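# Move the workbench hose from the red to the blue port

## Task

At the workbench, release the hose's latch at the manifold's red port, carry the hose to the blue port and press it in until it latches. It fails if the robot falls over or is left tilted, or if anything is knocked out of the work area.

## Robot and tools

ROBOT. TidyBot++ has a single seven-joint arm with a two-finger gripper, mounted on a four-caster mobile base (0.54 m long, 0.50 m wide, 0.38 m high). The shoulder sits 0.12 m ahead of the base centre, 0.68 m up. The arm starts folded with the hand pointing down. Cameras: base_camera, fixed on the chassis, and wrist_camera, a fisheye that looks along the hand. A loose object may occasionally get nudged by an outside push.

FRAMES. Base frame: origin on the floor below the base centre, x forward, y left, z up, metres. The odometry frame is the base frame as it stood at the scene start. hand_pose is the point between the finger pads, given in the base frame. Its z axis runs out along the fingers, and the fingers open and close along its y axis.

TOOL move. Each key below is optional. Calling move with nothing just reports state and images.
- base: an object that drives the mobile base by offsets measured from where the base is when the command begins. translate_m is metres forward (negative is back), range -2 to 2. strafe_m is metres sideways, left positive, -2 to 2. rotate_rad turns the heading, counter-clockwise (left) positive, -6.3 to 6.3.
- joints: an object of absolute angles by name, in radians. joint_1_rad can take any angle and turns the arm about vertical; positive is clockwise seen from above, the opposite of rotate_rad. joint_2_rad (shoulder) is -2.249 to 2.249, 0 is upright, positive leans forward. joint_3_rad can take any angle. joint_4_rad (elbow) is -2.579 to 2.579. joint_5_rad can take any angle. joint_6_rad (wrist) is -2.099 to 2.099. joint_7_rad can take any angle and rolls the hand. gripper_pos runs from 0 (open, about 85 mm gap) to 1 (closed). For joints with no limit, the robot takes the shorter direction, so keep each step below half a turn.
- target: a single list of seven numbers giving an absolute hand pose in the base frame: x, y, z in metres, then the quaternion qw, qx, qy, qz. When target is used, joints may hold only gripper_pos.
- speeds: an object of top speeds for this action only. translate_m and strafe_m take 0.05 to 0.5 m/s; when both are used, give the speed under only one of them. rotate_rad takes 0.1 to 1.57 rad/s.
- min_time_s: the shortest duration for the arm motions, from 0.1 to 8 s.
- cameras: a list of base_camera, wrist_camera or all.
- blocking: true, the default, waits until everything has stopped. false returns after about 0.5 s while motion continues.
An action runs at most 15 s, and a base move times out after 14 s.

OTHER TOOLS. wait(seconds 0 to 10, cameras) commands nothing and returns state. stop(cameras) brakes every running motion. zoom_image(camera, region [x0, y0, x1, y1] in pixels from the top-left, each side at most 504) enlarges part of the latest image. read_manual(section "licences") returns licence text only. finished_scene(scene) ends the scene and cannot be reversed, so the hose must already be latched in the blue port.

RESULTS. The status lines are base_status, joint_status and hand_status. The words they use: done; moving; off_target (came to rest away from the target and may still be pushing); not_followed (a built-in check held the targets back); contact_stop or time_out (a stop you did not command; the old target is dropped); torque_fault; limit_stop_at_motor_heat. The message "joint command not followed" with a "cause:" means a self-collision was predicted. "pose unreachable" means a target was held back. Other lines: joint_positions, hand_pose, hand_target (where the hand would be if every joint reached its target), motor_effort (percent of maximum, with the peak of the last action in brackets), base_odometry (wheel-count based, so slip shows up as travel; heading in rad), base_tilt in degrees (forward and right positive), on_its_own, Motor temperatures (one value per arm joint), MOTOR HOT, ARM HIT, "pictures" (the order of the images) and "earlier move". If a call is refused, or an uncommanded stop or torque fault appears, every later move, wait and finished_scene call in that same reply is skipped.

ACCURACY. After done, the hand is usually within about 3 cm of the pose. To correct it, add (wanted minus read hand_pose) to the last target. For a joints move, resend last command plus (wanted minus read). To hold the hand still, resend hand_target, not hand_pose. A held load makes the arm sag. Trust the camera images over hand_pose.

AVOID. Do not drive or turn the base while the arm is caught on something, since the robot can tip. Do not give a raised hand large sideways pushes or pulls, and do not reach far out from the folded posture over nearby furniture. If the base tilts, pull the arm back or reverse a little. Targets low, forward and near the base can drive the arm into the chassis, and no check prevents that. The arm does not avoid obstacles and will keep pushing once it makes contact. Hard contact can cause a torque fault, which halts the arm for 10 s. Holding a stretched-out or loaded arm heats the motors; at 75 °C they fault and the arm sinks. Squeeze the hose gently and avoid large twists or yanks, especially while it still rests on something, and never let it drop or fling it.

Each tool is called after ">>>" by a JSON object that holds its "name" and its "arguments".

## Session

>>> {"name": "move", "arguments": {}}

Scene clock: 0.00 s.
Motor temperatures (°C): [35 37 32 39 44 42 45]
base_odometry: x=+0.000 y=+0.000 heading=+0.000
base_tilt: forward=+0.2 right=+0.2
base_status: not commanded
joint_positions: joint_1_rad=+0.039 joint_2_rad=-0.329 joint_3_rad=+3.169 joint_4_rad=-2.527 joint_5_rad=+0.033 joint_6_rad=-0.875 joint_7_rad=+1.603 gripper_pos=+0.000
joint_status: not commanded
motor_effort: joint_1_rad=+0 joint_2_rad=-1 joint_3_rad=+0 joint_4_rad=+11 joint_5_rad=-1 joint_6_rad=+0 joint_7_rad=+1
hand_pose: x=+0.2585 y=-0.0147 z=+0.5850 quat_wxyz=(+0.010, +0.999, -0.007, +0.034) (m; base frame)
hand_target: x=+0.2586 y=-0.0147 z=+0.5850 quat_wxyz=(+0.010, +0.999, -0.007, +0.034) (m; base frame)
hand_status: not commanded
pictures: base_camera, wrist_camera

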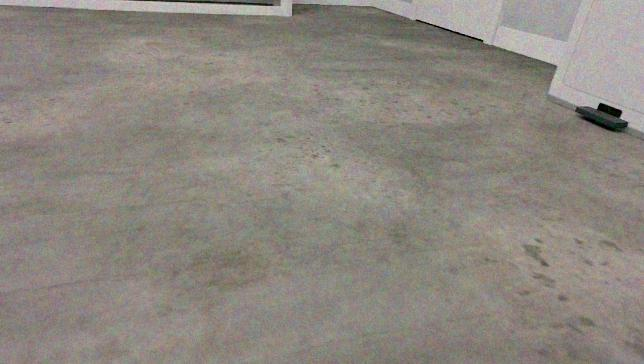

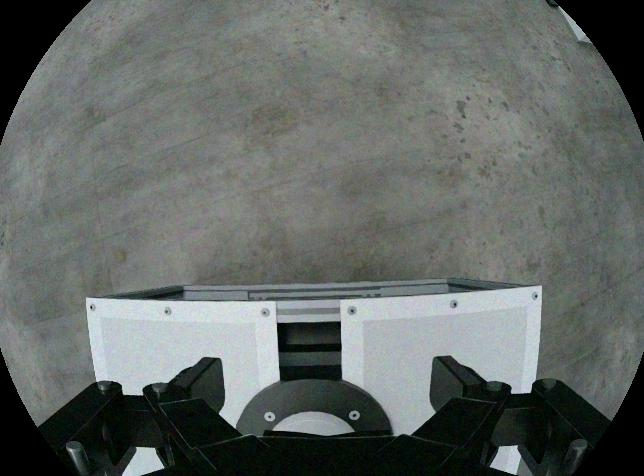

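>>> {"name": "move", "arguments": {"joints": {"joint_6_rad": 0.4}, "cameras": ["wrist_camera"]}}

>>> {"name": "move", "arguments": {"base": {"rotate_rad": 1.4}, "cameras": ["wrist_camera"]}}

>>> {"name": "move", "arguments": {"base": {"rotate_rad": 1.4}, "cameras": ["wrist_camera"]}}

>>> {"name": "move", "arguments": {"base": {"rotate_rad": 1.6}, "cameras": ["wrist_camera"]}}

Scene clock: 6.90 s.
move: done
base_odometry: x=+0.000 y=+0.000 heading=+0.000
base_tilt: forward=+0.1 right=+0.2
base_status: not commanded
joint_positions: joint_1_rad=+0.039 joint_2_rad=-0.329 joint_3_rad=+3.169 joint_4_rad=-2.528 joint_5_rad=+0.033 joint_6_rad=+0.316 joint_7_rad=+1.603 gripper_pos=+0.000
joint_status: all done
motor_effort: joint_1_rad=+0(1) joint_2_rad=-6(6) joint_3_rad=+1(1) joint_4_rad=+15(16) joint_5_rad=-1(1) joint_6_rad=+9(9) joint_7_rad=+1(1)
hand_pose: x=+0.5332 y=-0.0237 z=+0.7996 quat_wxyz=(+0.030, +0.809, +0.000, +0.588) (m; base frame)
hand_target: x=+0.5405 y=-0.0237 z=+0.8253 quat_wxyz=(+0.031, +0.783, +0.000, +0.621) (m; base frame)
hand_status: not commanded
pictures: wrist_camera

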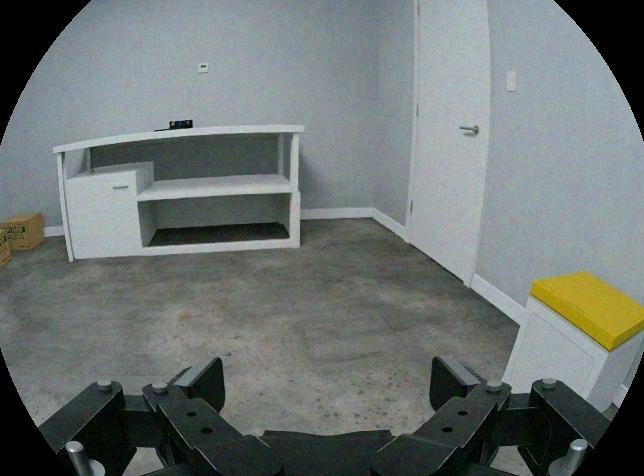

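Scene clock: 9.10 s.
move: done
base_odometry: x=+0.000 y=+0.000 heading=+1.399
base_tilt: forward=+0.2 right=+0.2
base_status: done
joint_positions: joint_1_rad=+0.039 joint_2_rad=-0.329 joint_3_rad=+3.169 joint_4_rad=-2.528 joint_5_rad=+0.033 joint_6_rad=+0.316 joint_7_rad=+1.603 gripper_pos=+0.000
joint_status: not commanded
motor_effort: joint_1_rad=+0(1) joint_2_rad=-6(7) joint_3_rad=-1(2) joint_4_rad=+15(16) joint_5_rad=-1(1) joint_6_rad=+8(9) joint_7_rad=+1(1)
hand_pose: x=+0.5332 y=-0.0235 z=+0.7997 quat_wxyz=(+0.030, +0.808, +0.000, +0.588) (m; base frame)
hand_target: x=+0.5405 y=-0.0237 z=+0.8253 quat_wxyz=(+0.031, +0.783, +0.000, +0.621) (m; base frame)
hand_status: not commanded
pictures: wrist_camera

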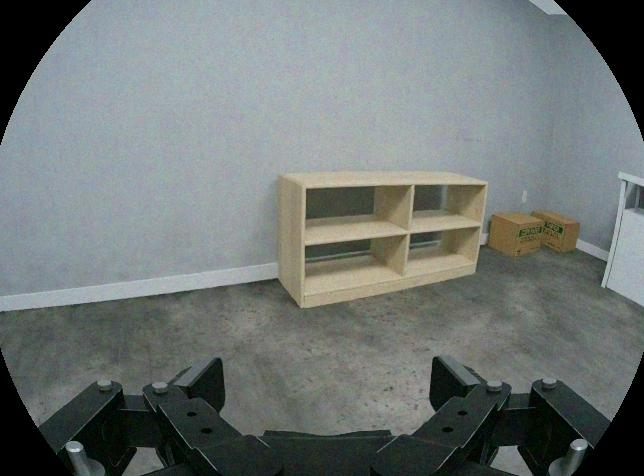

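Scene clock: 11.30 s.
move: done
base_odometry: x=+0.000 y=+0.000 heading=+2.798
base_tilt: forward=+0.2 right=+0.2
base_status: done
joint_positions: joint_1_rad=+0.039 joint_2_rad=-0.329 joint_3_rad=+3.169 joint_4_rad=-2.528 joint_5_rad=+0.033 joint_6_rad=+0.316 joint_7_rad=+1.603 gripper_pos=+0.000
joint_status: not commanded
motor_effort: joint_1_rad=+0(1) joint_2_rad=-6(7) joint_3_rad=+0(2) joint_4_rad=+15(16) joint_5_rad=-1(1) joint_6_rad=+8(9) joint_7_rad=+0(1)
hand_pose: x=+0.5332 y=-0.0234 z=+0.7997 quat_wxyz=(+0.030, +0.808, +0.000, +0.588) (m; base frame)
hand_target: x=+0.5405 y=-0.0237 z=+0.8253 quat_wxyz=(+0.031, +0.783, +0.000, +0.621) (m; base frame)
hand_status: not commanded
pictures: wrist_camera

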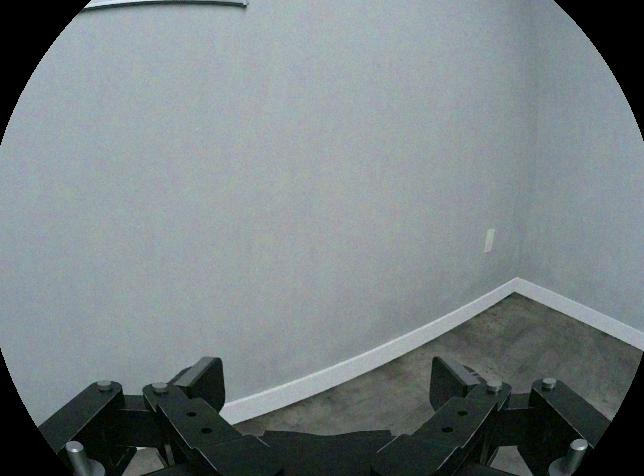

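Scene clock: 13.63 s.
move: done
base_odometry: x=+0.000 y=+0.000 heading=-1.886
base_tilt: forward=+0.1 right=+0.2
base_status: done
joint_positions: joint_1_rad=+0.039 joint_2_rad=-0.329 joint_3_rad=+3.169 joint_4_rad=-2.528 joint_5_rad=+0.033 joint_6_rad=+0.317 joint_7_rad=+1.603 gripper_pos=+0.000
joint_status: not commanded
motor_effort: joint_1_rad=+0(2) joint_2_rad=-6(7) joint_3_rad=+0(2) joint_4_rad=+15(16) joint_5_rad=+0(1) joint_6_rad=+8(9) joint_7_rad=+1(1)
hand_pose: x=+0.5333 y=-0.0234 z=+0.7998 quat_wxyz=(+0.030, +0.808, +0.000, +0.588) (m; base frame)
hand_target: x=+0.5405 y=-0.0237 z=+0.8253 quat_wxyz=(+0.031, +0.783, +0.000, +0.621) (m; base frame)
hand_status: not commanded
pictures: wrist_camera

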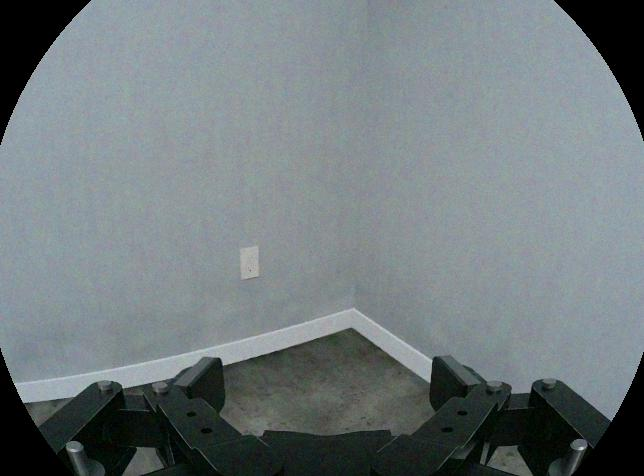

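>>> {"name": "move", "arguments": {"base": {"rotate_rad": 2.2}, "cameras": ["wrist_camera"]}}

>>> {"name": "zoom_image", "arguments": {"camera": "wrist_camera", "region": [200, 60, 450, 260]}}

Scene clock: 18.93 s.
move: done
base_odometry: x=+0.000 y=+0.000 heading=+0.314
base_tilt: forward=+0.2 right=+0.2
base_status: done
joint_positions: joint_1_rad=+0.039 joint_2_rad=-0.329 joint_3_rad=+3.169 joint_4_rad=-2.528 joint_5_rad=+0.033 joint_6_rad=+0.317 joint_7_rad=+1.603 gripper_pos=+0.000
joint_status: not commanded
motor_effort: joint_1_rad=+0(1) joint_2_rad=-6(7) joint_3_rad=+0(2) joint_4_rad=+15(16) joint_5_rad=+0(1) joint_6_rad=+8(9) joint_7_rad=+1(1)
hand_pose: x=+0.5333 y=-0.0234 z=+0.7998 quat_wxyz=(+0.030, +0.808, +0.000, +0.588) (m; base frame)
hand_target: x=+0.5405 y=-0.0237 z=+0.8253 quat_wxyz=(+0.031, +0.783, +0.000, +0.621) (m; base frame)
hand_status: not commanded
pictures: wrist_camera

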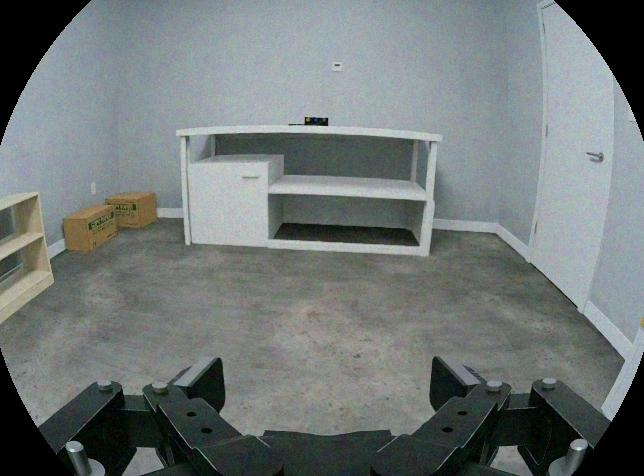

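Scaled by 2.016.

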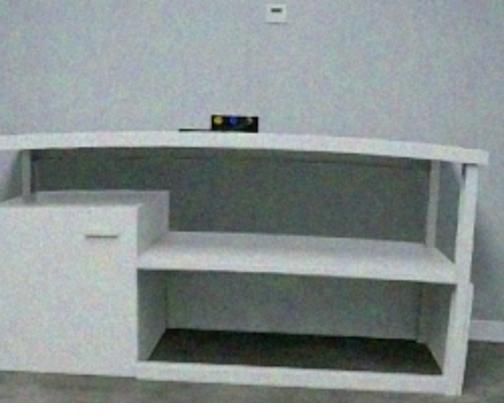

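>>> {"name": "move", "arguments": {"base": {"translate_m": 1.7}}}

>>> {"name": "move", "arguments": {"base": {"rotate_rad": -0.15}, "joints": {"joint_2_rad": -0.8, "joint_4_rad": -2.2,"joint_6_rad": 0.3}, "cameras": ["wrist_camera"]}}

>>> {"name": "zoom_image", "arguments": {"camera": "wrist_camera", "region": [200, 60, 450, 260]}}

Scene clock: 32.57 s.
move: done
base_odometry: x=+1.617 y=+0.525 heading=+0.315
base_tilt: forward=+0.2 right=+0.2
base_status: done
joint_positions: joint_1_rad=+0.039 joint_2_rad=-0.330 joint_3_rad=+3.169 joint_4_rad=-2.528 joint_5_rad=+0.033 joint_6_rad=+0.319 joint_7_rad=+1.603 gripper_pos=+0.000
joint_status: not commanded
motor_effort: joint_1_rad=+0(1) joint_2_rad=-6(8) joint_3_rad=+0(1) joint_4_rad=+15(16) joint_5_rad=-1(1) joint_6_rad=+8(9) joint_7_rad=+0(1)
hand_pose: x=+0.5334 y=-0.0234 z=+0.8006 quat_wxyz=(+0.030, +0.808, +0.000, +0.589) (m; base frame)
hand_target: x=+0.5405 y=-0.0237 z=+0.8253 quat_wxyz=(+0.031, +0.783, +0.000, +0.621) (m; base frame)
hand_status: not commanded
pictures: none

Scene clock: 34.23 s.
move: done
base_odometry: x=+1.617 y=+0.525 heading=+0.165
base_tilt: forward=+0.1 right=+0.2
base_status: done
joint_positions: joint_1_rad=+0.039 joint_2_rad=-0.794 joint_3_rad=+3.169 joint_4_rad=-2.223 joint_5_rad=+0.033 joint_6_rad=+0.319 joint_7_rad=+1.603 gripper_pos=+0.000
joint_status: all done
motor_effort: joint_1_rad=+0(1) joint_2_rad=+4(8) joint_3_rad=+1(1) joint_4_rad=+17(19) joint_5_rad=-1(1) joint_6_rad=+7(10) joint_7_rad=+0(1)
hand_pose: x=+0.4086 y=-0.0216 z=+1.1597 quat_wxyz=(+0.044, +0.527, -0.002, +0.849) (m; base frame)
hand_target: x=+0.4039 y=-0.0221 z=+1.1697 quat_wxyz=(+0.044, +0.523, -0.003, +0.851) (m; base frame)
hand_status: not commanded
pictures: wrist_camera

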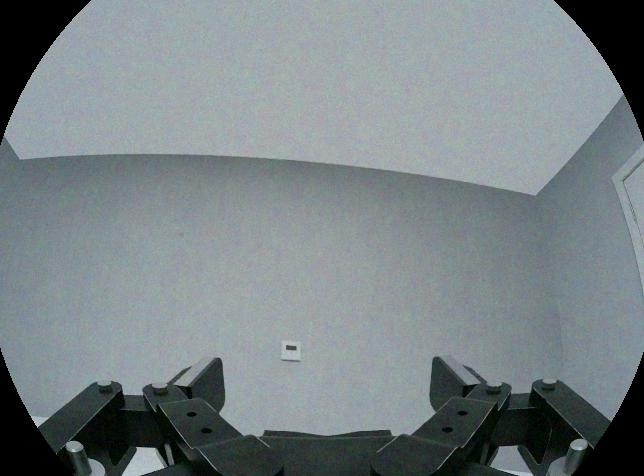

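Scaled by 2.016.

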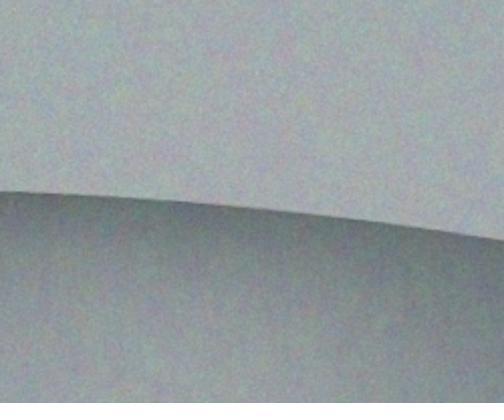

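>>> {"name": "move", "arguments": {"joints": {"joint_6_rad": -0.65}, "cameras": ["wrist_camera"]}}

>>> {"name": "zoom_image", "arguments": {"camera": "wrist_camera", "region": [200, 100, 400, 260]}}

Scene clock: 39.37 s.
move: done
base_odometry: x=+1.617 y=+0.525 heading=+0.165
base_tilt: forward=+0.2 right=+0.2
base_status: not commanded
joint_positions: joint_1_rad=+0.039 joint_2_rad=-0.795 joint_3_rad=+3.169 joint_4_rad=-2.215 joint_5_rad=+0.033 joint_6_rad=-0.584 joint_7_rad=+1.603 gripper_pos=+0.000
joint_status: all done
motor_effort: joint_1_rad=+0(0) joint_2_rad=+4(6) joint_3_rad=+0(1) joint_4_rad=+18(20) joint_5_rad=-1(1) joint_6_rad=+8(10) joint_7_rad=+0(1)
hand_pose: x=+0.4114 y=-0.0254 z=+0.8934 quat_wxyz=(+0.031, +0.842, -0.009, +0.538) (m; base frame)
hand_target: x=+0.4024 y=-0.0255 z=+0.8850 quat_wxyz=(+0.030, +0.855, -0.010, +0.518) (m; base frame)
hand_status: not commanded
pictures: wrist_camera

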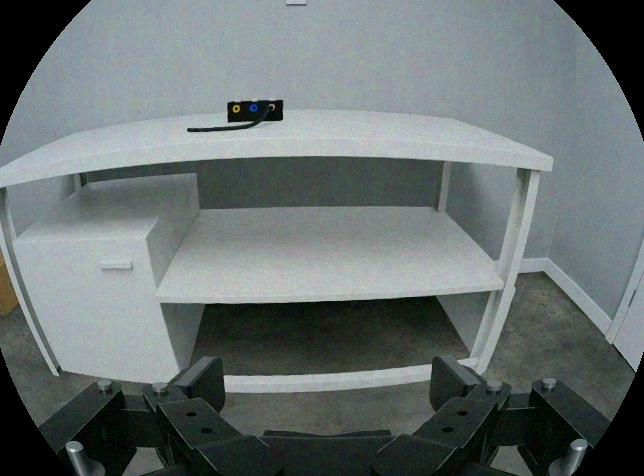

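Scaled by 2.520.

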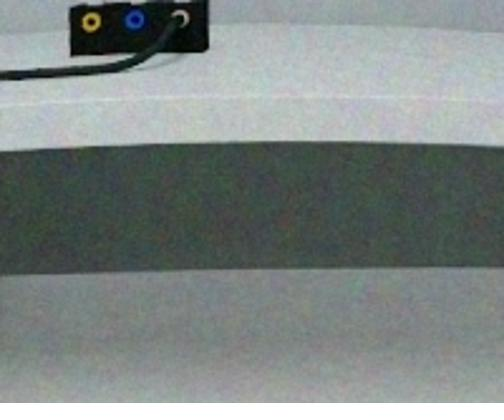

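>>> {"name": "move", "arguments": {"base": {"translate_m": 0.55, "strafe_m": 0.25}, "speeds": {"translate_m": 0.3}, "cameras": ["all"]}}

>>> {"name": "zoom_image", "arguments": {"camera": "wrist_camera", "region": [200, 60, 440, 220]}}

Scene clock: 50.67 s.
move: done
base_odometry: x=+2.119 y=+0.862 heading=+0.164
base_tilt: forward=+0.2 right=+0.2
base_status: done
joint_positions: joint_1_rad=+0.039 joint_2_rad=-0.797 joint_3_rad=+3.169 joint_4_rad=-2.215 joint_5_rad=+0.033 joint_6_rad=-0.584 joint_7_rad=+1.603 gripper_pos=+0.000
joint_status: not commanded
motor_effort: joint_1_rad=+0(1) joint_2_rad=+4(8) joint_3_rad=+0(1) joint_4_rad=+18(18) joint_5_rad=+0(1) joint_6_rad=+8(9) joint_7_rad=+0(1)
hand_pose: x=+0.4109 y=-0.0253 z=+0.8937 quat_wxyz=(+0.031, +0.842, -0.009, +0.538) (m; base frame)
hand_target: x=+0.4024 y=-0.0255 z=+0.8850 quat_wxyz=(+0.030, +0.855, -0.010, +0.518) (m; base frame)
hand_status: not commanded
pictures: base_camera, wrist_camera

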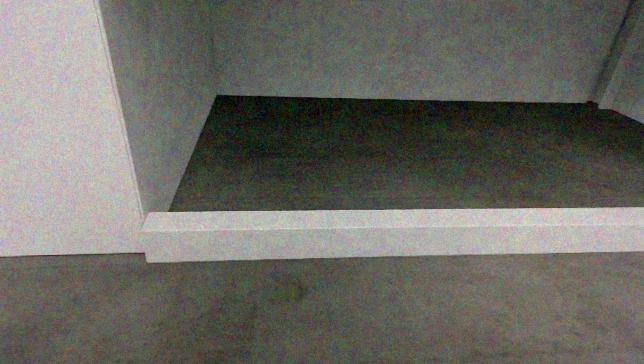

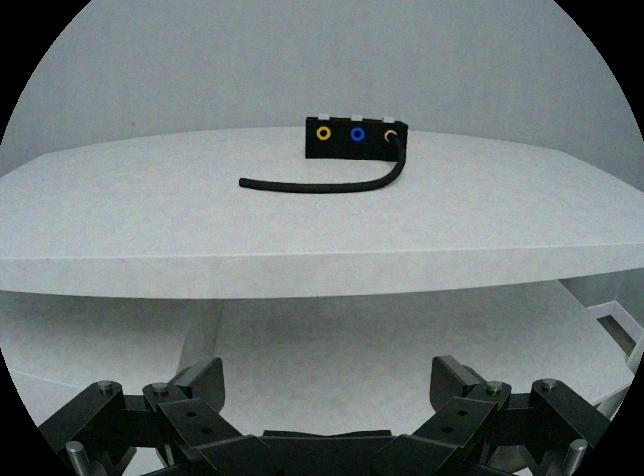

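Scaled by 2.100.

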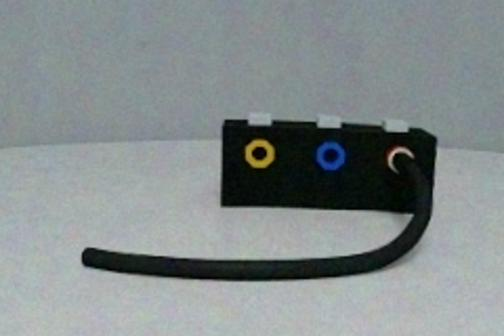

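>>> {"name": "move", "arguments": {"target": [0.45, 0.0, 1.08, 0.0, 0.79, 0.0, 0.613]}}

>>> {"name": "move", "arguments": {"base": {"translate_m": 0.22, "strafe_m": -0.14}, "speeds": {"translate_m": 0.15}, "cameras": ["all"]}}

>>> {"name": "zoom_image", "arguments": {"camera": "wrist_camera", "region": [200, 100, 440, 340]}}

Scene clock: 59.97 s.
move: done
base_odometry: x=+2.119 y=+0.862 heading=+0.164
base_tilt: forward=+0.2 right=+0.2
base_status: not commanded
joint_positions: joint_1_rad=+0.013 joint_2_rad=-0.659 joint_3_rad=+3.165 joint_4_rad=-1.781 joint_5_rad=+0.033 joint_6_rad=-0.639 joint_7_rad=+1.603 gripper_pos=+0.000
joint_status: not commanded
motor_effort: joint_1_rad=+0(0) joint_2_rad=+2(5) joint_3_rad=+0(1) joint_4_rad=+17(19) joint_5_rad=-1(1) joint_6_rad=+8(9) joint_7_rad=+1(1)
hand_pose: x=+0.4501 y=-0.0211 z=+1.0919 quat_wxyz=(+0.031, +0.771, +0.000, +0.636) (m; base frame)
hand_target: x=+0.4500 y=+0.0000 z=+1.0800 quat_wxyz=(+0.000, +0.790, +0.000, +0.613) (m; base frame)
hand_status: done (0.024 m and 4.9 deg from the pose sent, 0.192 m and 11.1 deg at the start)
pictures: none

Scene clock: 62.37 s.
move: done
base_odometry: x=+2.359 y=+0.760 heading=+0.164
base_tilt: forward=+0.2 right=+0.2
base_status: done
joint_positions: joint_1_rad=+0.012 joint_2_rad=-0.646 joint_3_rad=+3.161 joint_4_rad=-1.781 joint_5_rad=+0.033 joint_6_rad=-0.640 joint_7_rad=+1.603 gripper_pos=+0.000
joint_status: not commanded
motor_effort: joint_1_rad=+0(1) joint_2_rad=+1(5) joint_3_rad=+0(2) joint_4_rad=+17(17) joint_5_rad=-1(1) joint_6_rad=+8(10) joint_7_rad=+0(1)
hand_pose: x=+0.4554 y=-0.0186 z=+1.0876 quat_wxyz=(+0.030, +0.775, +0.002, +0.631) (m; base frame)
hand_target: x=+0.4500 y=+0.0000 z=+1.0800 quat_wxyz=(+0.000, +0.790, +0.000, +0.613) (m; base frame)
hand_status: not commanded
pictures: base_camera, wrist_camera

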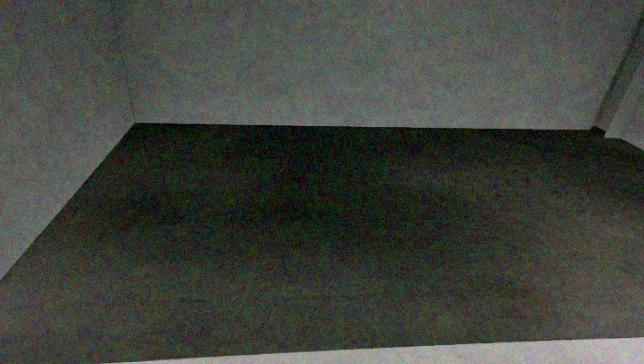

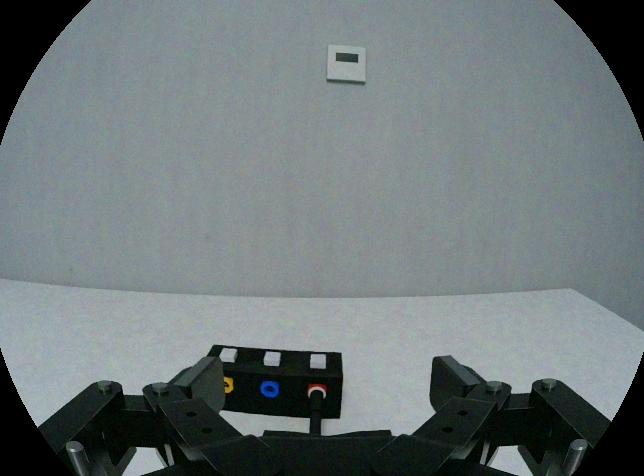

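Scaled by 2.100.

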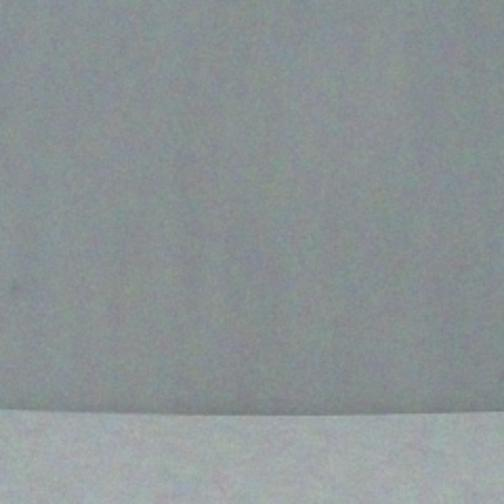

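>>> {"name": "move", "arguments": {"target": [0.45, 0.01, 1.05, 0.0, 0.906, 0.0, 0.423], "cameras": ["wrist_camera"]}}

>>> {"name": "zoom_image", "arguments": {"camera": "wrist_camera", "region": [180, 130, 400, 330]}}

Scene clock: 68.27 s.
move: done
base_odometry: x=+2.359 y=+0.760 heading=+0.164
base_tilt: forward=+0.1 right=+0.2
base_status: not commanded
joint_positions: joint_1_rad=+0.012 joint_2_rad=-0.412 joint_3_rad=+3.131 joint_4_rad=-1.384 joint_5_rad=+0.033 joint_6_rad=-1.240 joint_7_rad=+1.593 gripper_pos=+0.000
joint_status: not commanded
motor_effort: joint_1_rad=+0(1) joint_2_rad=-3(4) joint_3_rad=+0(1) joint_4_rad=+15(17) joint_5_rad=-1(1) joint_6_rad=+7(9) joint_7_rad=+1(1)
hand_pose: x=+0.4595 y=-0.0076 z=+1.0583 quat_wxyz=(+0.024, +0.894, +0.007, +0.448) (m; base frame)
hand_target: x=+0.4500 y=+0.0100 z=+1.0500 quat_wxyz=(+0.000, +0.906, +0.000, +0.423) (m; base frame)
hand_status: done (0.022 m and 4.3 deg from the pose sent, 0.048 m and 28.4 deg at the start)
pictures: wrist_camera

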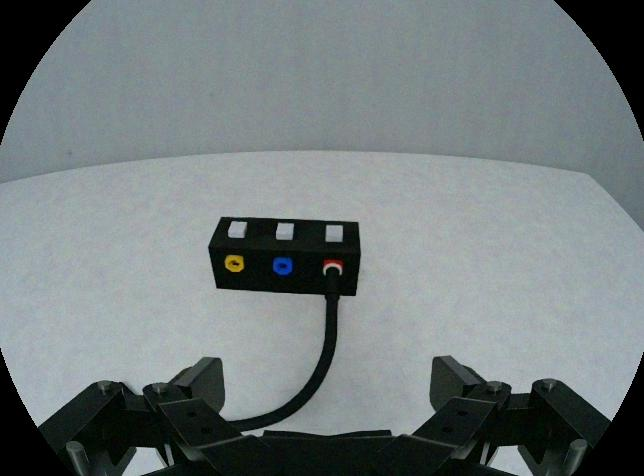

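Scaled by 2.291.

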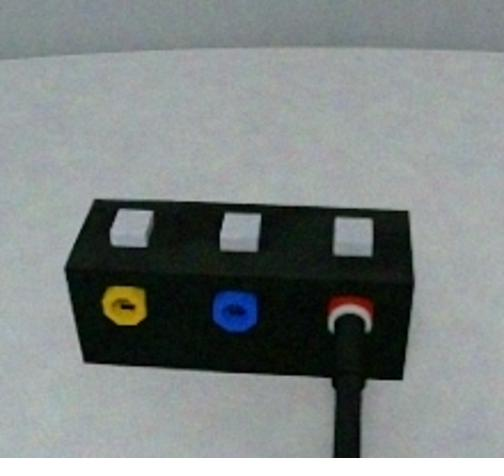

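>>> {"name": "move", "arguments": {"target": [0.69, -0.033, 1.02, 0.0, 0.940, 0.0, 0.342], "joints": {"gripper_pos": 1}, "min_time_s": 3, "cameras": ["wrist_camera"]}}

Scene clock: 92.57 s.
move: done
base_odometry: x=+2.359 y=+0.760 heading=+0.164
base_tilt: forward=+0.2 right=+0.2
base_status: not commanded
joint_positions: joint_1_rad=+0.052 joint_2_rad=+0.240 joint_3_rad=+3.165 joint_4_rad=-0.764 joint_5_rad=-0.025 joint_6_rad=-1.379 joint_7_rad=+1.609 gripper_pos=+0.999
joint_status: all done
motor_effort: joint_1_rad=+0(1) joint_2_rad=-24(26) joint_3_rad=+0(1) joint_4_rad=+14(16) joint_5_rad=-1(1) joint_6_rad=+6(8) joint_7_rad=+1(1)
hand_pose: x=+0.6977 y=-0.0329 z=+1.0336 quat_wxyz=(+0.012, +0.929, -0.014, +0.371) (m; base frame)
hand_target: x=+0.6900 y=-0.0330 z=+1.0200 quat_wxyz=(+0.000, +0.940, +0.000, +0.342) (m; base frame)
hand_status: done (0.016 m and 4.1 deg from the pose sent, 0.235 m and 13.5 deg at the start)
pictures: wrist_camera

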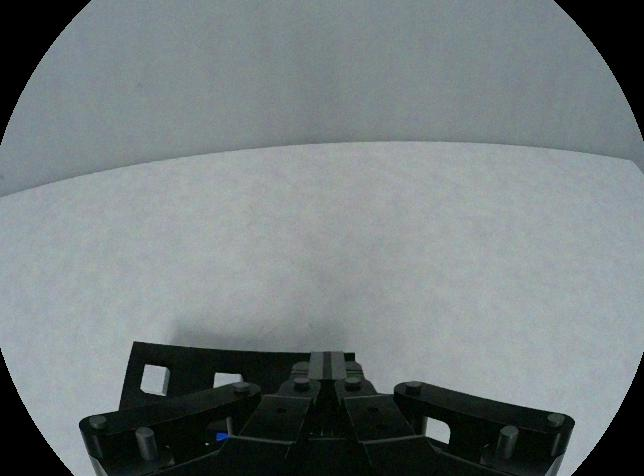

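>>> {"name": "move", "arguments": {"target": [0.727, -0.028, 0.971, 0.0, 0.940, 0.0, 0.342], "min_time_s": 3, "cameras": ["wrist_camera"]}}

>>> {"name": "zoom_image", "arguments": {"camera": "wrist_camera", "region": [80, 276, 480, 476]}}

Scene clock: 104.10 s.
move: done
base_odometry: x=+2.359 y=+0.760 heading=+0.164
base_tilt: forward=+0.2 right=+0.2
base_status: not commanded
joint_positions: joint_1_rad=+0.052 joint_2_rad=+0.260 joint_3_rad=+3.165 joint_4_rad=-0.860 joint_5_rad=-0.025 joint_6_rad=-1.361 joint_7_rad=+1.609 gripper_pos=+0.999
joint_status: not commanded
motor_effort: joint_1_rad=+0(1) joint_2_rad=-24(25) joint_3_rad=+0(1) joint_4_rad=+15(16) joint_5_rad=-1(1) joint_6_rad=+5(7) joint_7_rad=+1(1)
hand_pose: x=+0.7004 y=-0.0332 z=+0.9799 quat_wxyz=(+0.009, +0.946, -0.015, +0.325) (m; base frame)
hand_target: x=+0.7270 y=-0.0280 z=+0.9710 quat_wxyz=(+0.000, +0.940, +0.000, +0.342) (m; base frame)
hand_status: done (0.029 m and 2.9 deg from the pose sent, 0.069 m and 4.1 deg at the start)
pictures: wrist_camera

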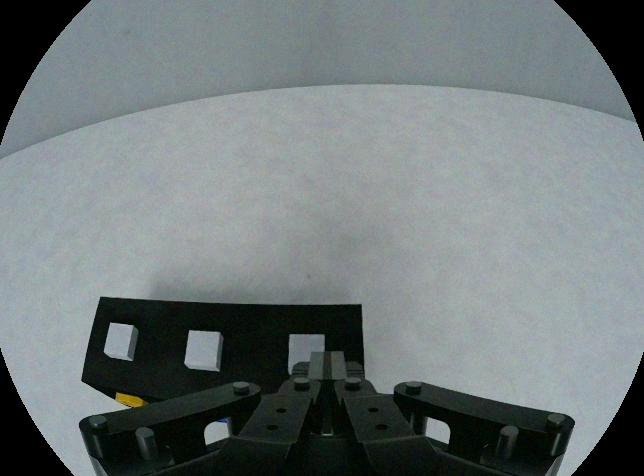

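Scaled by 1.260.

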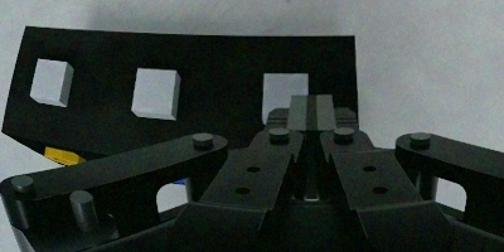

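>>> {"name": "move", "arguments": {"target": [0.76, -0.021, 0.975, 0.0, 0.934, 0.0, 0.358], "min_time_s": 2, "cameras": ["wrist_camera"]}}

>>> {"name": "zoom_image", "arguments": {"camera": "wrist_camera", "region": [180, 306, 420, 476]}}

Scene clock: 111.37 s.
move: done
base_odometry: x=+2.359 y=+0.760 heading=+0.164
base_tilt: forward=+0.2 right=+0.2
base_status: not commanded
joint_positions: joint_1_rad=+0.051 joint_2_rad=+0.326 joint_3_rad=+3.165 joint_4_rad=-0.811 joint_5_rad=-0.025 joint_6_rad=-1.347 joint_7_rad=+1.609 gripper_pos=+0.999
joint_status: not commanded
motor_effort: joint_1_rad=+0(1) joint_2_rad=-27(27) joint_3_rad=+0(1) joint_4_rad=+15(16) joint_5_rad=-1(1) joint_6_rad=+5(6) joint_7_rad=+0(1)
hand_pose: x=+0.7286 y=-0.0338 z=+0.9661 quat_wxyz=(+0.009, +0.946, -0.014, +0.323) (m; base frame)
hand_target: x=+0.7600 y=-0.0210 z=+0.9750 quat_wxyz=(+0.000, +0.934, +0.000, +0.358) (m; base frame)
hand_status: done (0.035 m and 4.7 deg from the pose sent, 0.061 m and 4.5 deg at the start)
pictures: wrist_camera

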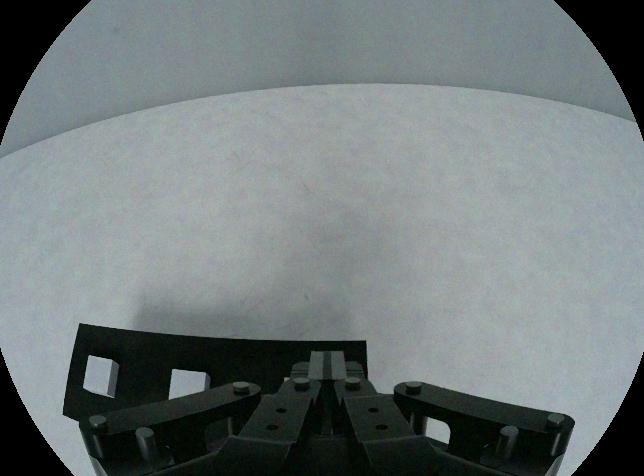

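Scaled by 2.100.

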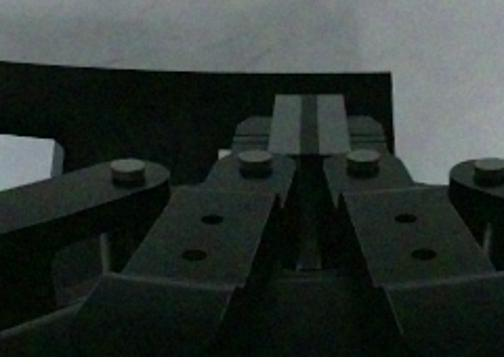

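>>> {"name": "move", "arguments": {"target": [0.765, 0.0, 0.978, 0.0, 0.934, 0.0, 0.358], "min_time_s": 2, "cameras": ["wrist_camera"]}}

>>> {"name": "zoom_image", "arguments": {"camera": "wrist_camera", "region": [180, 306, 420, 476]}}

Scene clock: 119.13 s.
move: done
base_odometry: x=+2.359 y=+0.760 heading=+0.164
base_tilt: forward=+0.2 right=+0.2
base_status: not commanded
joint_positions: joint_1_rad=-0.001 joint_2_rad=+0.343 joint_3_rad=+3.165 joint_4_rad=-0.772 joint_5_rad=-0.025 joint_6_rad=-1.347 joint_7_rad=+1.609 gripper_pos=+0.999
joint_status: not commanded
motor_effort: joint_1_rad=+1(1) joint_2_rad=-27(27) joint_3_rad=-1(2) joint_4_rad=+15(16) joint_5_rad=-1(1) joint_6_rad=+5(6) joint_7_rad=+0(1)
hand_pose: x=+0.7384 y=-0.0023 z=+0.9742 quat_wxyz=(+0.001, +0.943, +0.011, +0.333) (m; base frame)
hand_target: x=+0.7650 y=+0.0000 z=+0.9780 quat_wxyz=(+0.000, +0.934, +0.000, +0.358) (m; base frame)
hand_status: done (0.027 m and 3.3 deg from the pose sent, 0.051 m and 4.7 deg at the start)
pictures: wrist_camera

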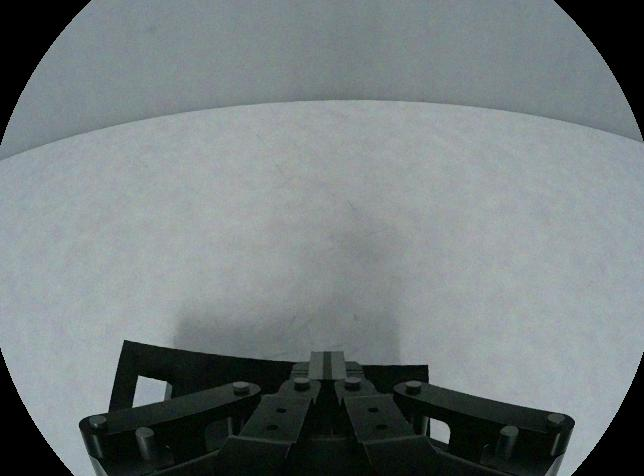

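Scaled by 2.100.

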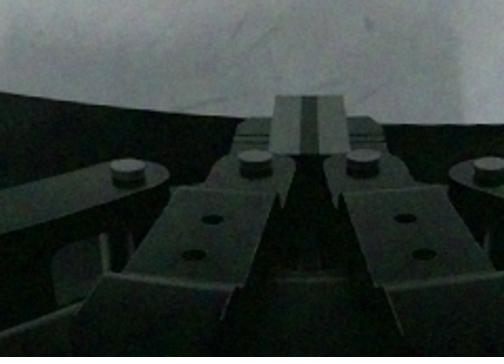

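>>> {"name": "move", "arguments": {"base": {"strafe_m": -0.026}, "speeds": {"strafe_m": 0.05}, "cameras": ["wrist_camera"]}}

>>> {"name": "zoom_image", "arguments": {"camera": "wrist_camera", "region": [180, 306, 420, 476]}}

Scene clock: 123.60 s.
move: done
base_odometry: x=+2.364 y=+0.734 heading=+0.165
base_tilt: forward=+0.2 right=+0.2
base_status: done
joint_positions: joint_1_rad=-0.007 joint_2_rad=+0.344 joint_3_rad=+3.168 joint_4_rad=-0.772 joint_5_rad=-0.025 joint_6_rad=-1.347 joint_7_rad=+1.609 gripper_pos=+0.999
joint_status: not commanded
motor_effort: joint_1_rad=+0(2) joint_2_rad=-27(29) joint_3_rad=+0(2) joint_4_rad=+15(15) joint_5_rad=-1(2) joint_6_rad=+5(6) joint_7_rad=+0(1)
hand_pose: x=+0.7390 y=+0.0008 z=+0.9736 quat_wxyz=(+0.001, +0.943, +0.013, +0.333) (m; base frame)
hand_target: x=+0.7650 y=+0.0000 z=+0.9780 quat_wxyz=(+0.000, +0.934, +0.000, +0.358) (m; base frame)
hand_status: not commanded
pictures: wrist_camera

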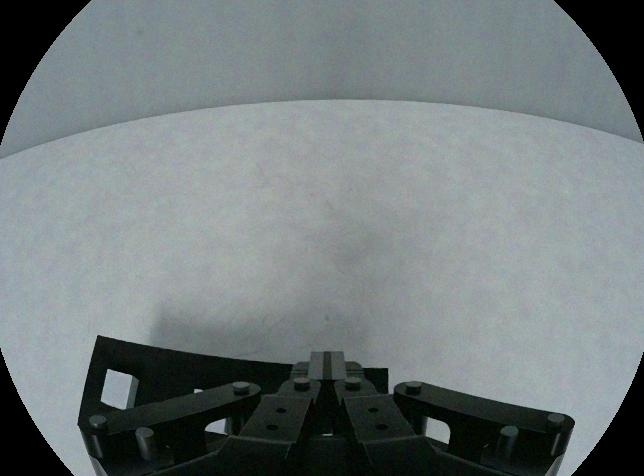

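Scaled by 2.100.

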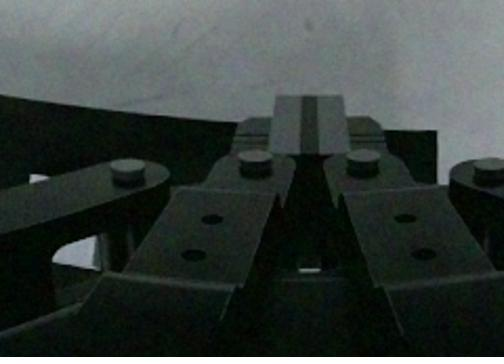

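>>> {"name": "move", "arguments": {"base": {"strafe_m": 0.011}, "speeds": {"strafe_m": 0.05}, "cameras": ["wrist_camera"]}}

>>> {"name": "move", "arguments": {"target": [0.763, 0.0, 0.955, 0.0, 0.934, 0.0, 0.358], "min_time_s": 2, "cameras": ["wrist_camera"]}}

>>> {"name": "zoom_image", "arguments": {"camera": "wrist_camera", "region": [180, 306, 420, 476]}}

Scene clock: 131.97 s.
move: done
base_odometry: x=+2.362 y=+0.745 heading=+0.165
base_tilt: forward=+0.2 right=+0.2
base_status: done
joint_positions: joint_1_rad=-0.013 joint_2_rad=+0.345 joint_3_rad=+3.169 joint_4_rad=-0.771 joint_5_rad=-0.025 joint_6_rad=-1.347 joint_7_rad=+1.609 gripper_pos=+0.999
joint_status: not commanded
motor_effort: joint_1_rad=+0(2) joint_2_rad=-27(29) joint_3_rad=+0(1) joint_4_rad=+15(16) joint_5_rad=-1(2) joint_6_rad=+5(6) joint_7_rad=+0(1)
hand_pose: x=+0.7393 y=+0.0035 z=+0.9733 quat_wxyz=(+0.001, +0.943, +0.015, +0.333) (m; base frame)
hand_target: x=+0.7650 y=+0.0000 z=+0.9780 quat_wxyz=(+0.000, +0.934, +0.000, +0.358) (m; base frame)
hand_status: not commanded
pictures: wrist_camera

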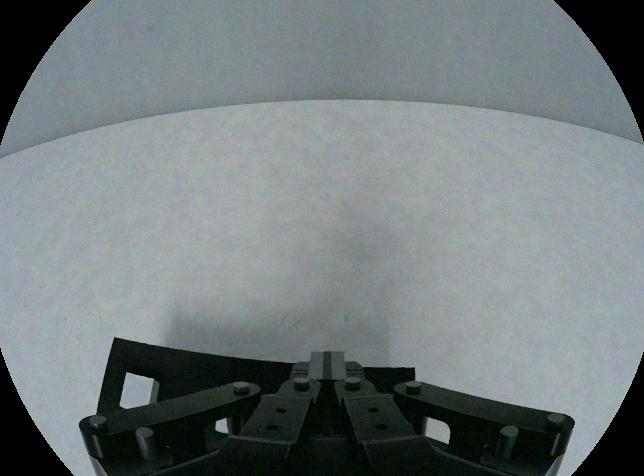

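Scene clock: 134.27 s.
move: done
base_odometry: x=+2.362 y=+0.745 heading=+0.165
base_tilt: forward=+0.2 right=+0.2
base_status: not commanded
joint_positions: joint_1_rad=-0.013 joint_2_rad=+0.339 joint_3_rad=+3.169 joint_4_rad=-0.852 joint_5_rad=-0.025 joint_6_rad=-1.263 joint_7_rad=+1.609 gripper_pos=+0.999
joint_status: not commanded
motor_effort: joint_1_rad=+0(1) joint_2_rad=-24(28) joint_3_rad=+0(2) joint_4_rad=+14(16) joint_5_rad=-1(1) joint_6_rad=+5(6) joint_7_rad=+0(1)
hand_pose: x=+0.7488 y=+0.0030 z=+0.9547 quat_wxyz=(+0.001, +0.941, +0.014, +0.337) (m; base frame)
hand_target: x=+0.7630 y=+0.0000 z=+0.9550 quat_wxyz=(+0.000, +0.934, +0.000, +0.358) (m; base frame)
hand_status: done (0.014 m and 3.0 deg from the pose sent, 0.030 m and 3.5 deg at the start)
pictures: wrist_camera

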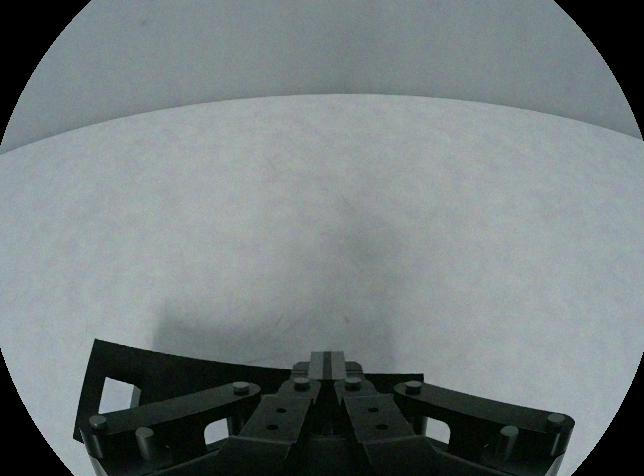

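Scaled by 2.100.

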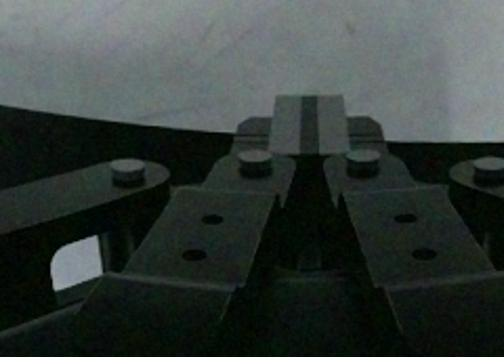

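>>> {"name": "move", "arguments": {"target": [0.755, 0.0, 0.985, 0.0, 0.934, 0.0, 0.358]}}

>>> {"name": "move", "arguments": {"base": {"strafe_m": -0.021}, "speeds": {"strafe_m": 0.05}, "cameras": ["wrist_camera"]}}

>>> {"name": "zoom_image", "arguments": {"camera": "wrist_camera", "region": [180, 306, 420, 476]}}

Scene clock: 142.23 s.
move: done
base_odometry: x=+2.362 y=+0.745 heading=+0.165
base_tilt: forward=+0.2 right=+0.2
base_status: not commanded
joint_positions: joint_1_rad=-0.013 joint_2_rad=+0.344 joint_3_rad=+3.169 joint_4_rad=-0.773 joint_5_rad=-0.025 joint_6_rad=-1.266 joint_7_rad=+1.609 gripper_pos=+0.999
joint_status: not commanded
motor_effort: joint_1_rad=+0(1) joint_2_rad=-27(30) joint_3_rad=+0(1) joint_4_rad=+15(17) joint_5_rad=-1(1) joint_6_rad=+6(7) joint_7_rad=+1(1)
hand_pose: x=+0.7578 y=+0.0032 z=+0.9903 quat_wxyz=(+0.001, +0.929, +0.015, +0.371) (m; base frame)
hand_target: x=+0.7550 y=+0.0000 z=+0.9850 quat_wxyz=(+0.000, +0.934, +0.000, +0.358) (m; base frame)
hand_status: done (0.007 m and 2.3 deg from the pose sent, 0.031 m and 3.0 deg at the start)
pictures: none

Scene clock: 143.17 s.
move: done
base_odometry: x=+2.365 y=+0.724 heading=+0.165
base_tilt: forward=+0.2 right=+0.2
base_status: done
joint_positions: joint_1_rad=-0.014 joint_2_rad=+0.344 joint_3_rad=+3.170 joint_4_rad=-0.772 joint_5_rad=-0.025 joint_6_rad=-1.266 joint_7_rad=+1.609 gripper_pos=+0.999
joint_status: not commanded
motor_effort: joint_1_rad=+0(3) joint_2_rad=-27(29) joint_3_rad=+0(2) joint_4_rad=+16(16) joint_5_rad=-1(2) joint_6_rad=+6(7) joint_7_rad=+0(1)
hand_pose: x=+0.7578 y=+0.0037 z=+0.9904 quat_wxyz=(+0.001, +0.929, +0.015, +0.371) (m; base frame)
hand_target: x=+0.7550 y=+0.0000 z=+0.9850 quat_wxyz=(+0.000, +0.934, +0.000, +0.358) (m; base frame)
hand_status: not commanded
pictures: wrist_camera

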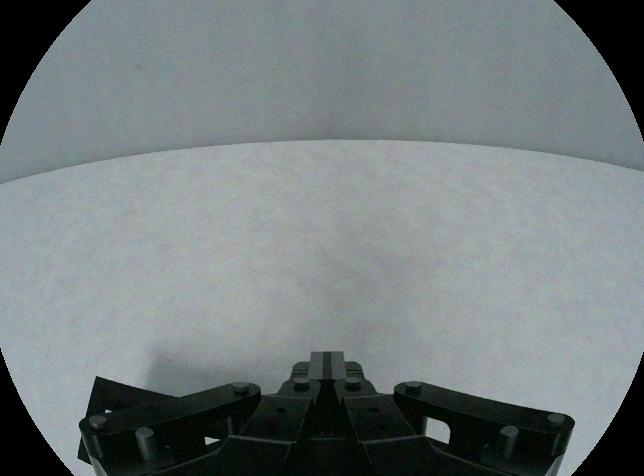

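Scaled by 2.100.

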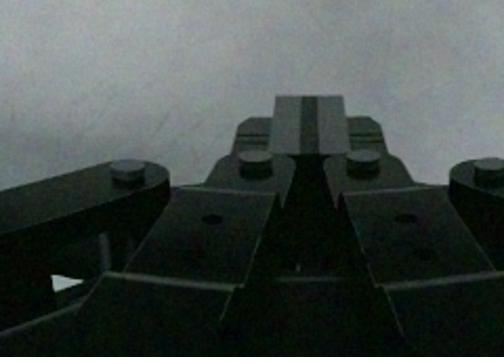

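>>> {"name": "move", "arguments": {"target": [0.732, 0.0, 0.968, 0.0, 0.940, 0.0, 0.342], "cameras": ["wrist_camera"]}}

>>> {"name": "zoom_image", "arguments": {"camera": "wrist_camera", "region": [180, 306, 420, 476]}}

Scene clock: 147.90 s.
move: done
base_odometry: x=+2.365 y=+0.724 heading=+0.165
base_tilt: forward=+0.2 right=+0.2
base_status: not commanded
joint_positions: joint_1_rad=-0.014 joint_2_rad=+0.318 joint_3_rad=+3.170 joint_4_rad=-0.863 joint_5_rad=-0.025 joint_6_rad=-1.266 joint_7_rad=+1.609 gripper_pos=+0.999
joint_status: not commanded
motor_effort: joint_1_rad=+0(0) joint_2_rad=-27(28) joint_3_rad=-1(1) joint_4_rad=+16(16) joint_5_rad=-1(1) joint_6_rad=+5(6) joint_7_rad=+0(1)
hand_pose: x=+0.7410 y=+0.0033 z=+0.9617 quat_wxyz=(+0.000, +0.940, +0.014, +0.340) (m; base frame)
hand_target: x=+0.7320 y=+0.0000 z=+0.9680 quat_wxyz=(+0.000, +0.940, +0.000, +0.342) (m; base frame)
hand_status: done (0.011 m and 1.6 deg from the pose sent, 0.034 m and 3.9 deg at the start)
pictures: wrist_camera

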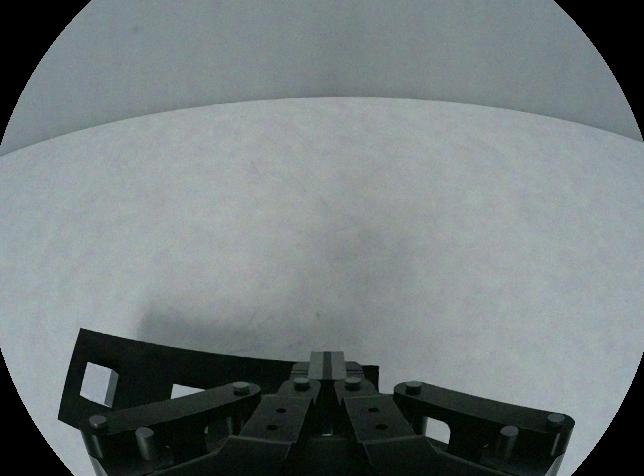

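Scaled by 2.100.

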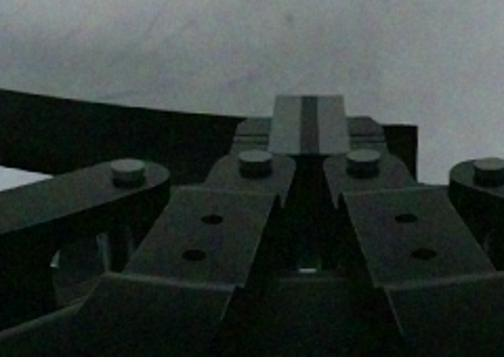

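>>> {"name": "move", "arguments": {"target": [0.724, 0.0, 0.945, 0.0, 0.940, 0.0, 0.342], "min_time_s": 2}}

>>> {"name": "move", "arguments": {"target": [0.724, 0.0, 0.930, 0.0, 0.940, 0.0, 0.342], "min_time_s": 1.5, "cameras": ["wrist_camera"]}}

>>> {"name": "zoom_image", "arguments": {"camera": "wrist_camera", "region": [180, 306, 420, 476]}}

Scene clock: 153.53 s.
move: done
base_odometry: x=+2.365 y=+0.724 heading=+0.165
base_tilt: forward=+0.2 right=+0.2
base_status: not commanded
joint_positions: joint_1_rad=-0.014 joint_2_rad=+0.245 joint_3_rad=+3.170 joint_4_rad=-0.973 joint_5_rad=-0.025 joint_6_rad=-1.218 joint_7_rad=+1.609 gripper_pos=+0.999
joint_status: not commanded
motor_effort: joint_1_rad=+0(1) joint_2_rad=-21(27) joint_3_rad=+0(1) joint_4_rad=+11(16) joint_5_rad=+0(1) joint_6_rad=+2(6) joint_7_rad=+1(1)
hand_pose: x=+0.7184 y=+0.0026 z=+0.9618 quat_wxyz=(+0.000, +0.938, +0.013, +0.346) (m; base frame)
hand_target: x=+0.7240 y=+0.0000 z=+0.9450 quat_wxyz=(+0.000, +0.940, +0.000, +0.342) (m; base frame)
hand_status: done (0.018 m and 1.6 deg from the pose sent, 0.024 m and 1.6 deg at the start)
pictures: none

Scene clock: 155.33 s.
move: done
base_odometry: x=+2.365 y=+0.724 heading=+0.165
base_tilt: forward=+0.2 right=+0.2
base_status: not commanded
joint_positions: joint_1_rad=-0.014 joint_2_rad=+0.220 joint_3_rad=+3.170 joint_4_rad=-1.028 joint_5_rad=-0.025 joint_6_rad=-1.159 joint_7_rad=+1.609 gripper_pos=+0.999
joint_status: not commanded
motor_effort: joint_1_rad=+2(2) joint_2_rad=-17(21) joint_3_rad=+0(2) joint_4_rad=+10(11) joint_5_rad=+1(1) joint_6_rad=+0(2) joint_7_rad=+1(1)
hand_pose: x=+0.7179 y=+0.0022 z=+0.9614 quat_wxyz=(+0.000, +0.933, +0.012, +0.359) (m; base frame)
hand_target: x=+0.7240 y=+0.0000 z=+0.9300 quat_wxyz=(+0.000, +0.940, +0.000, +0.342) (m; base frame)
hand_status: done (0.032 m and 2.6 deg from the pose sent, 0.032 m and 1.6 deg at the start)
pictures: wrist_camera

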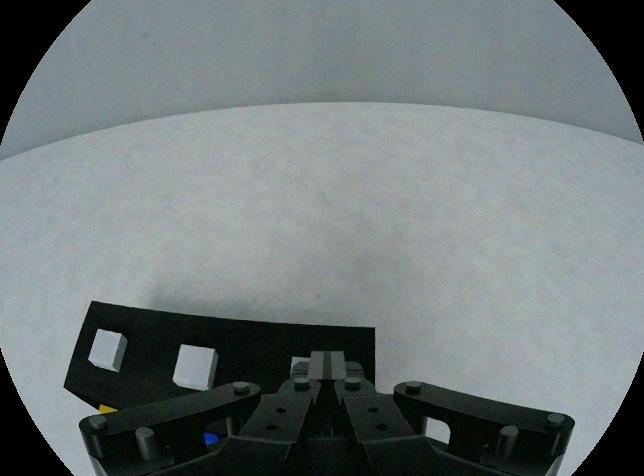

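Scaled by 2.100.

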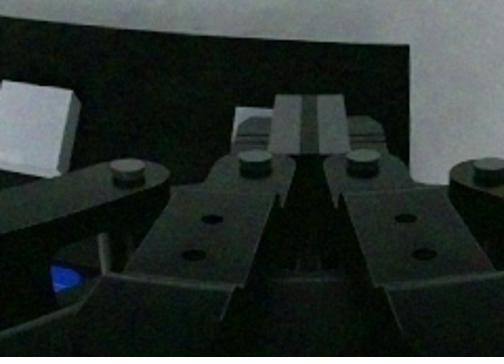

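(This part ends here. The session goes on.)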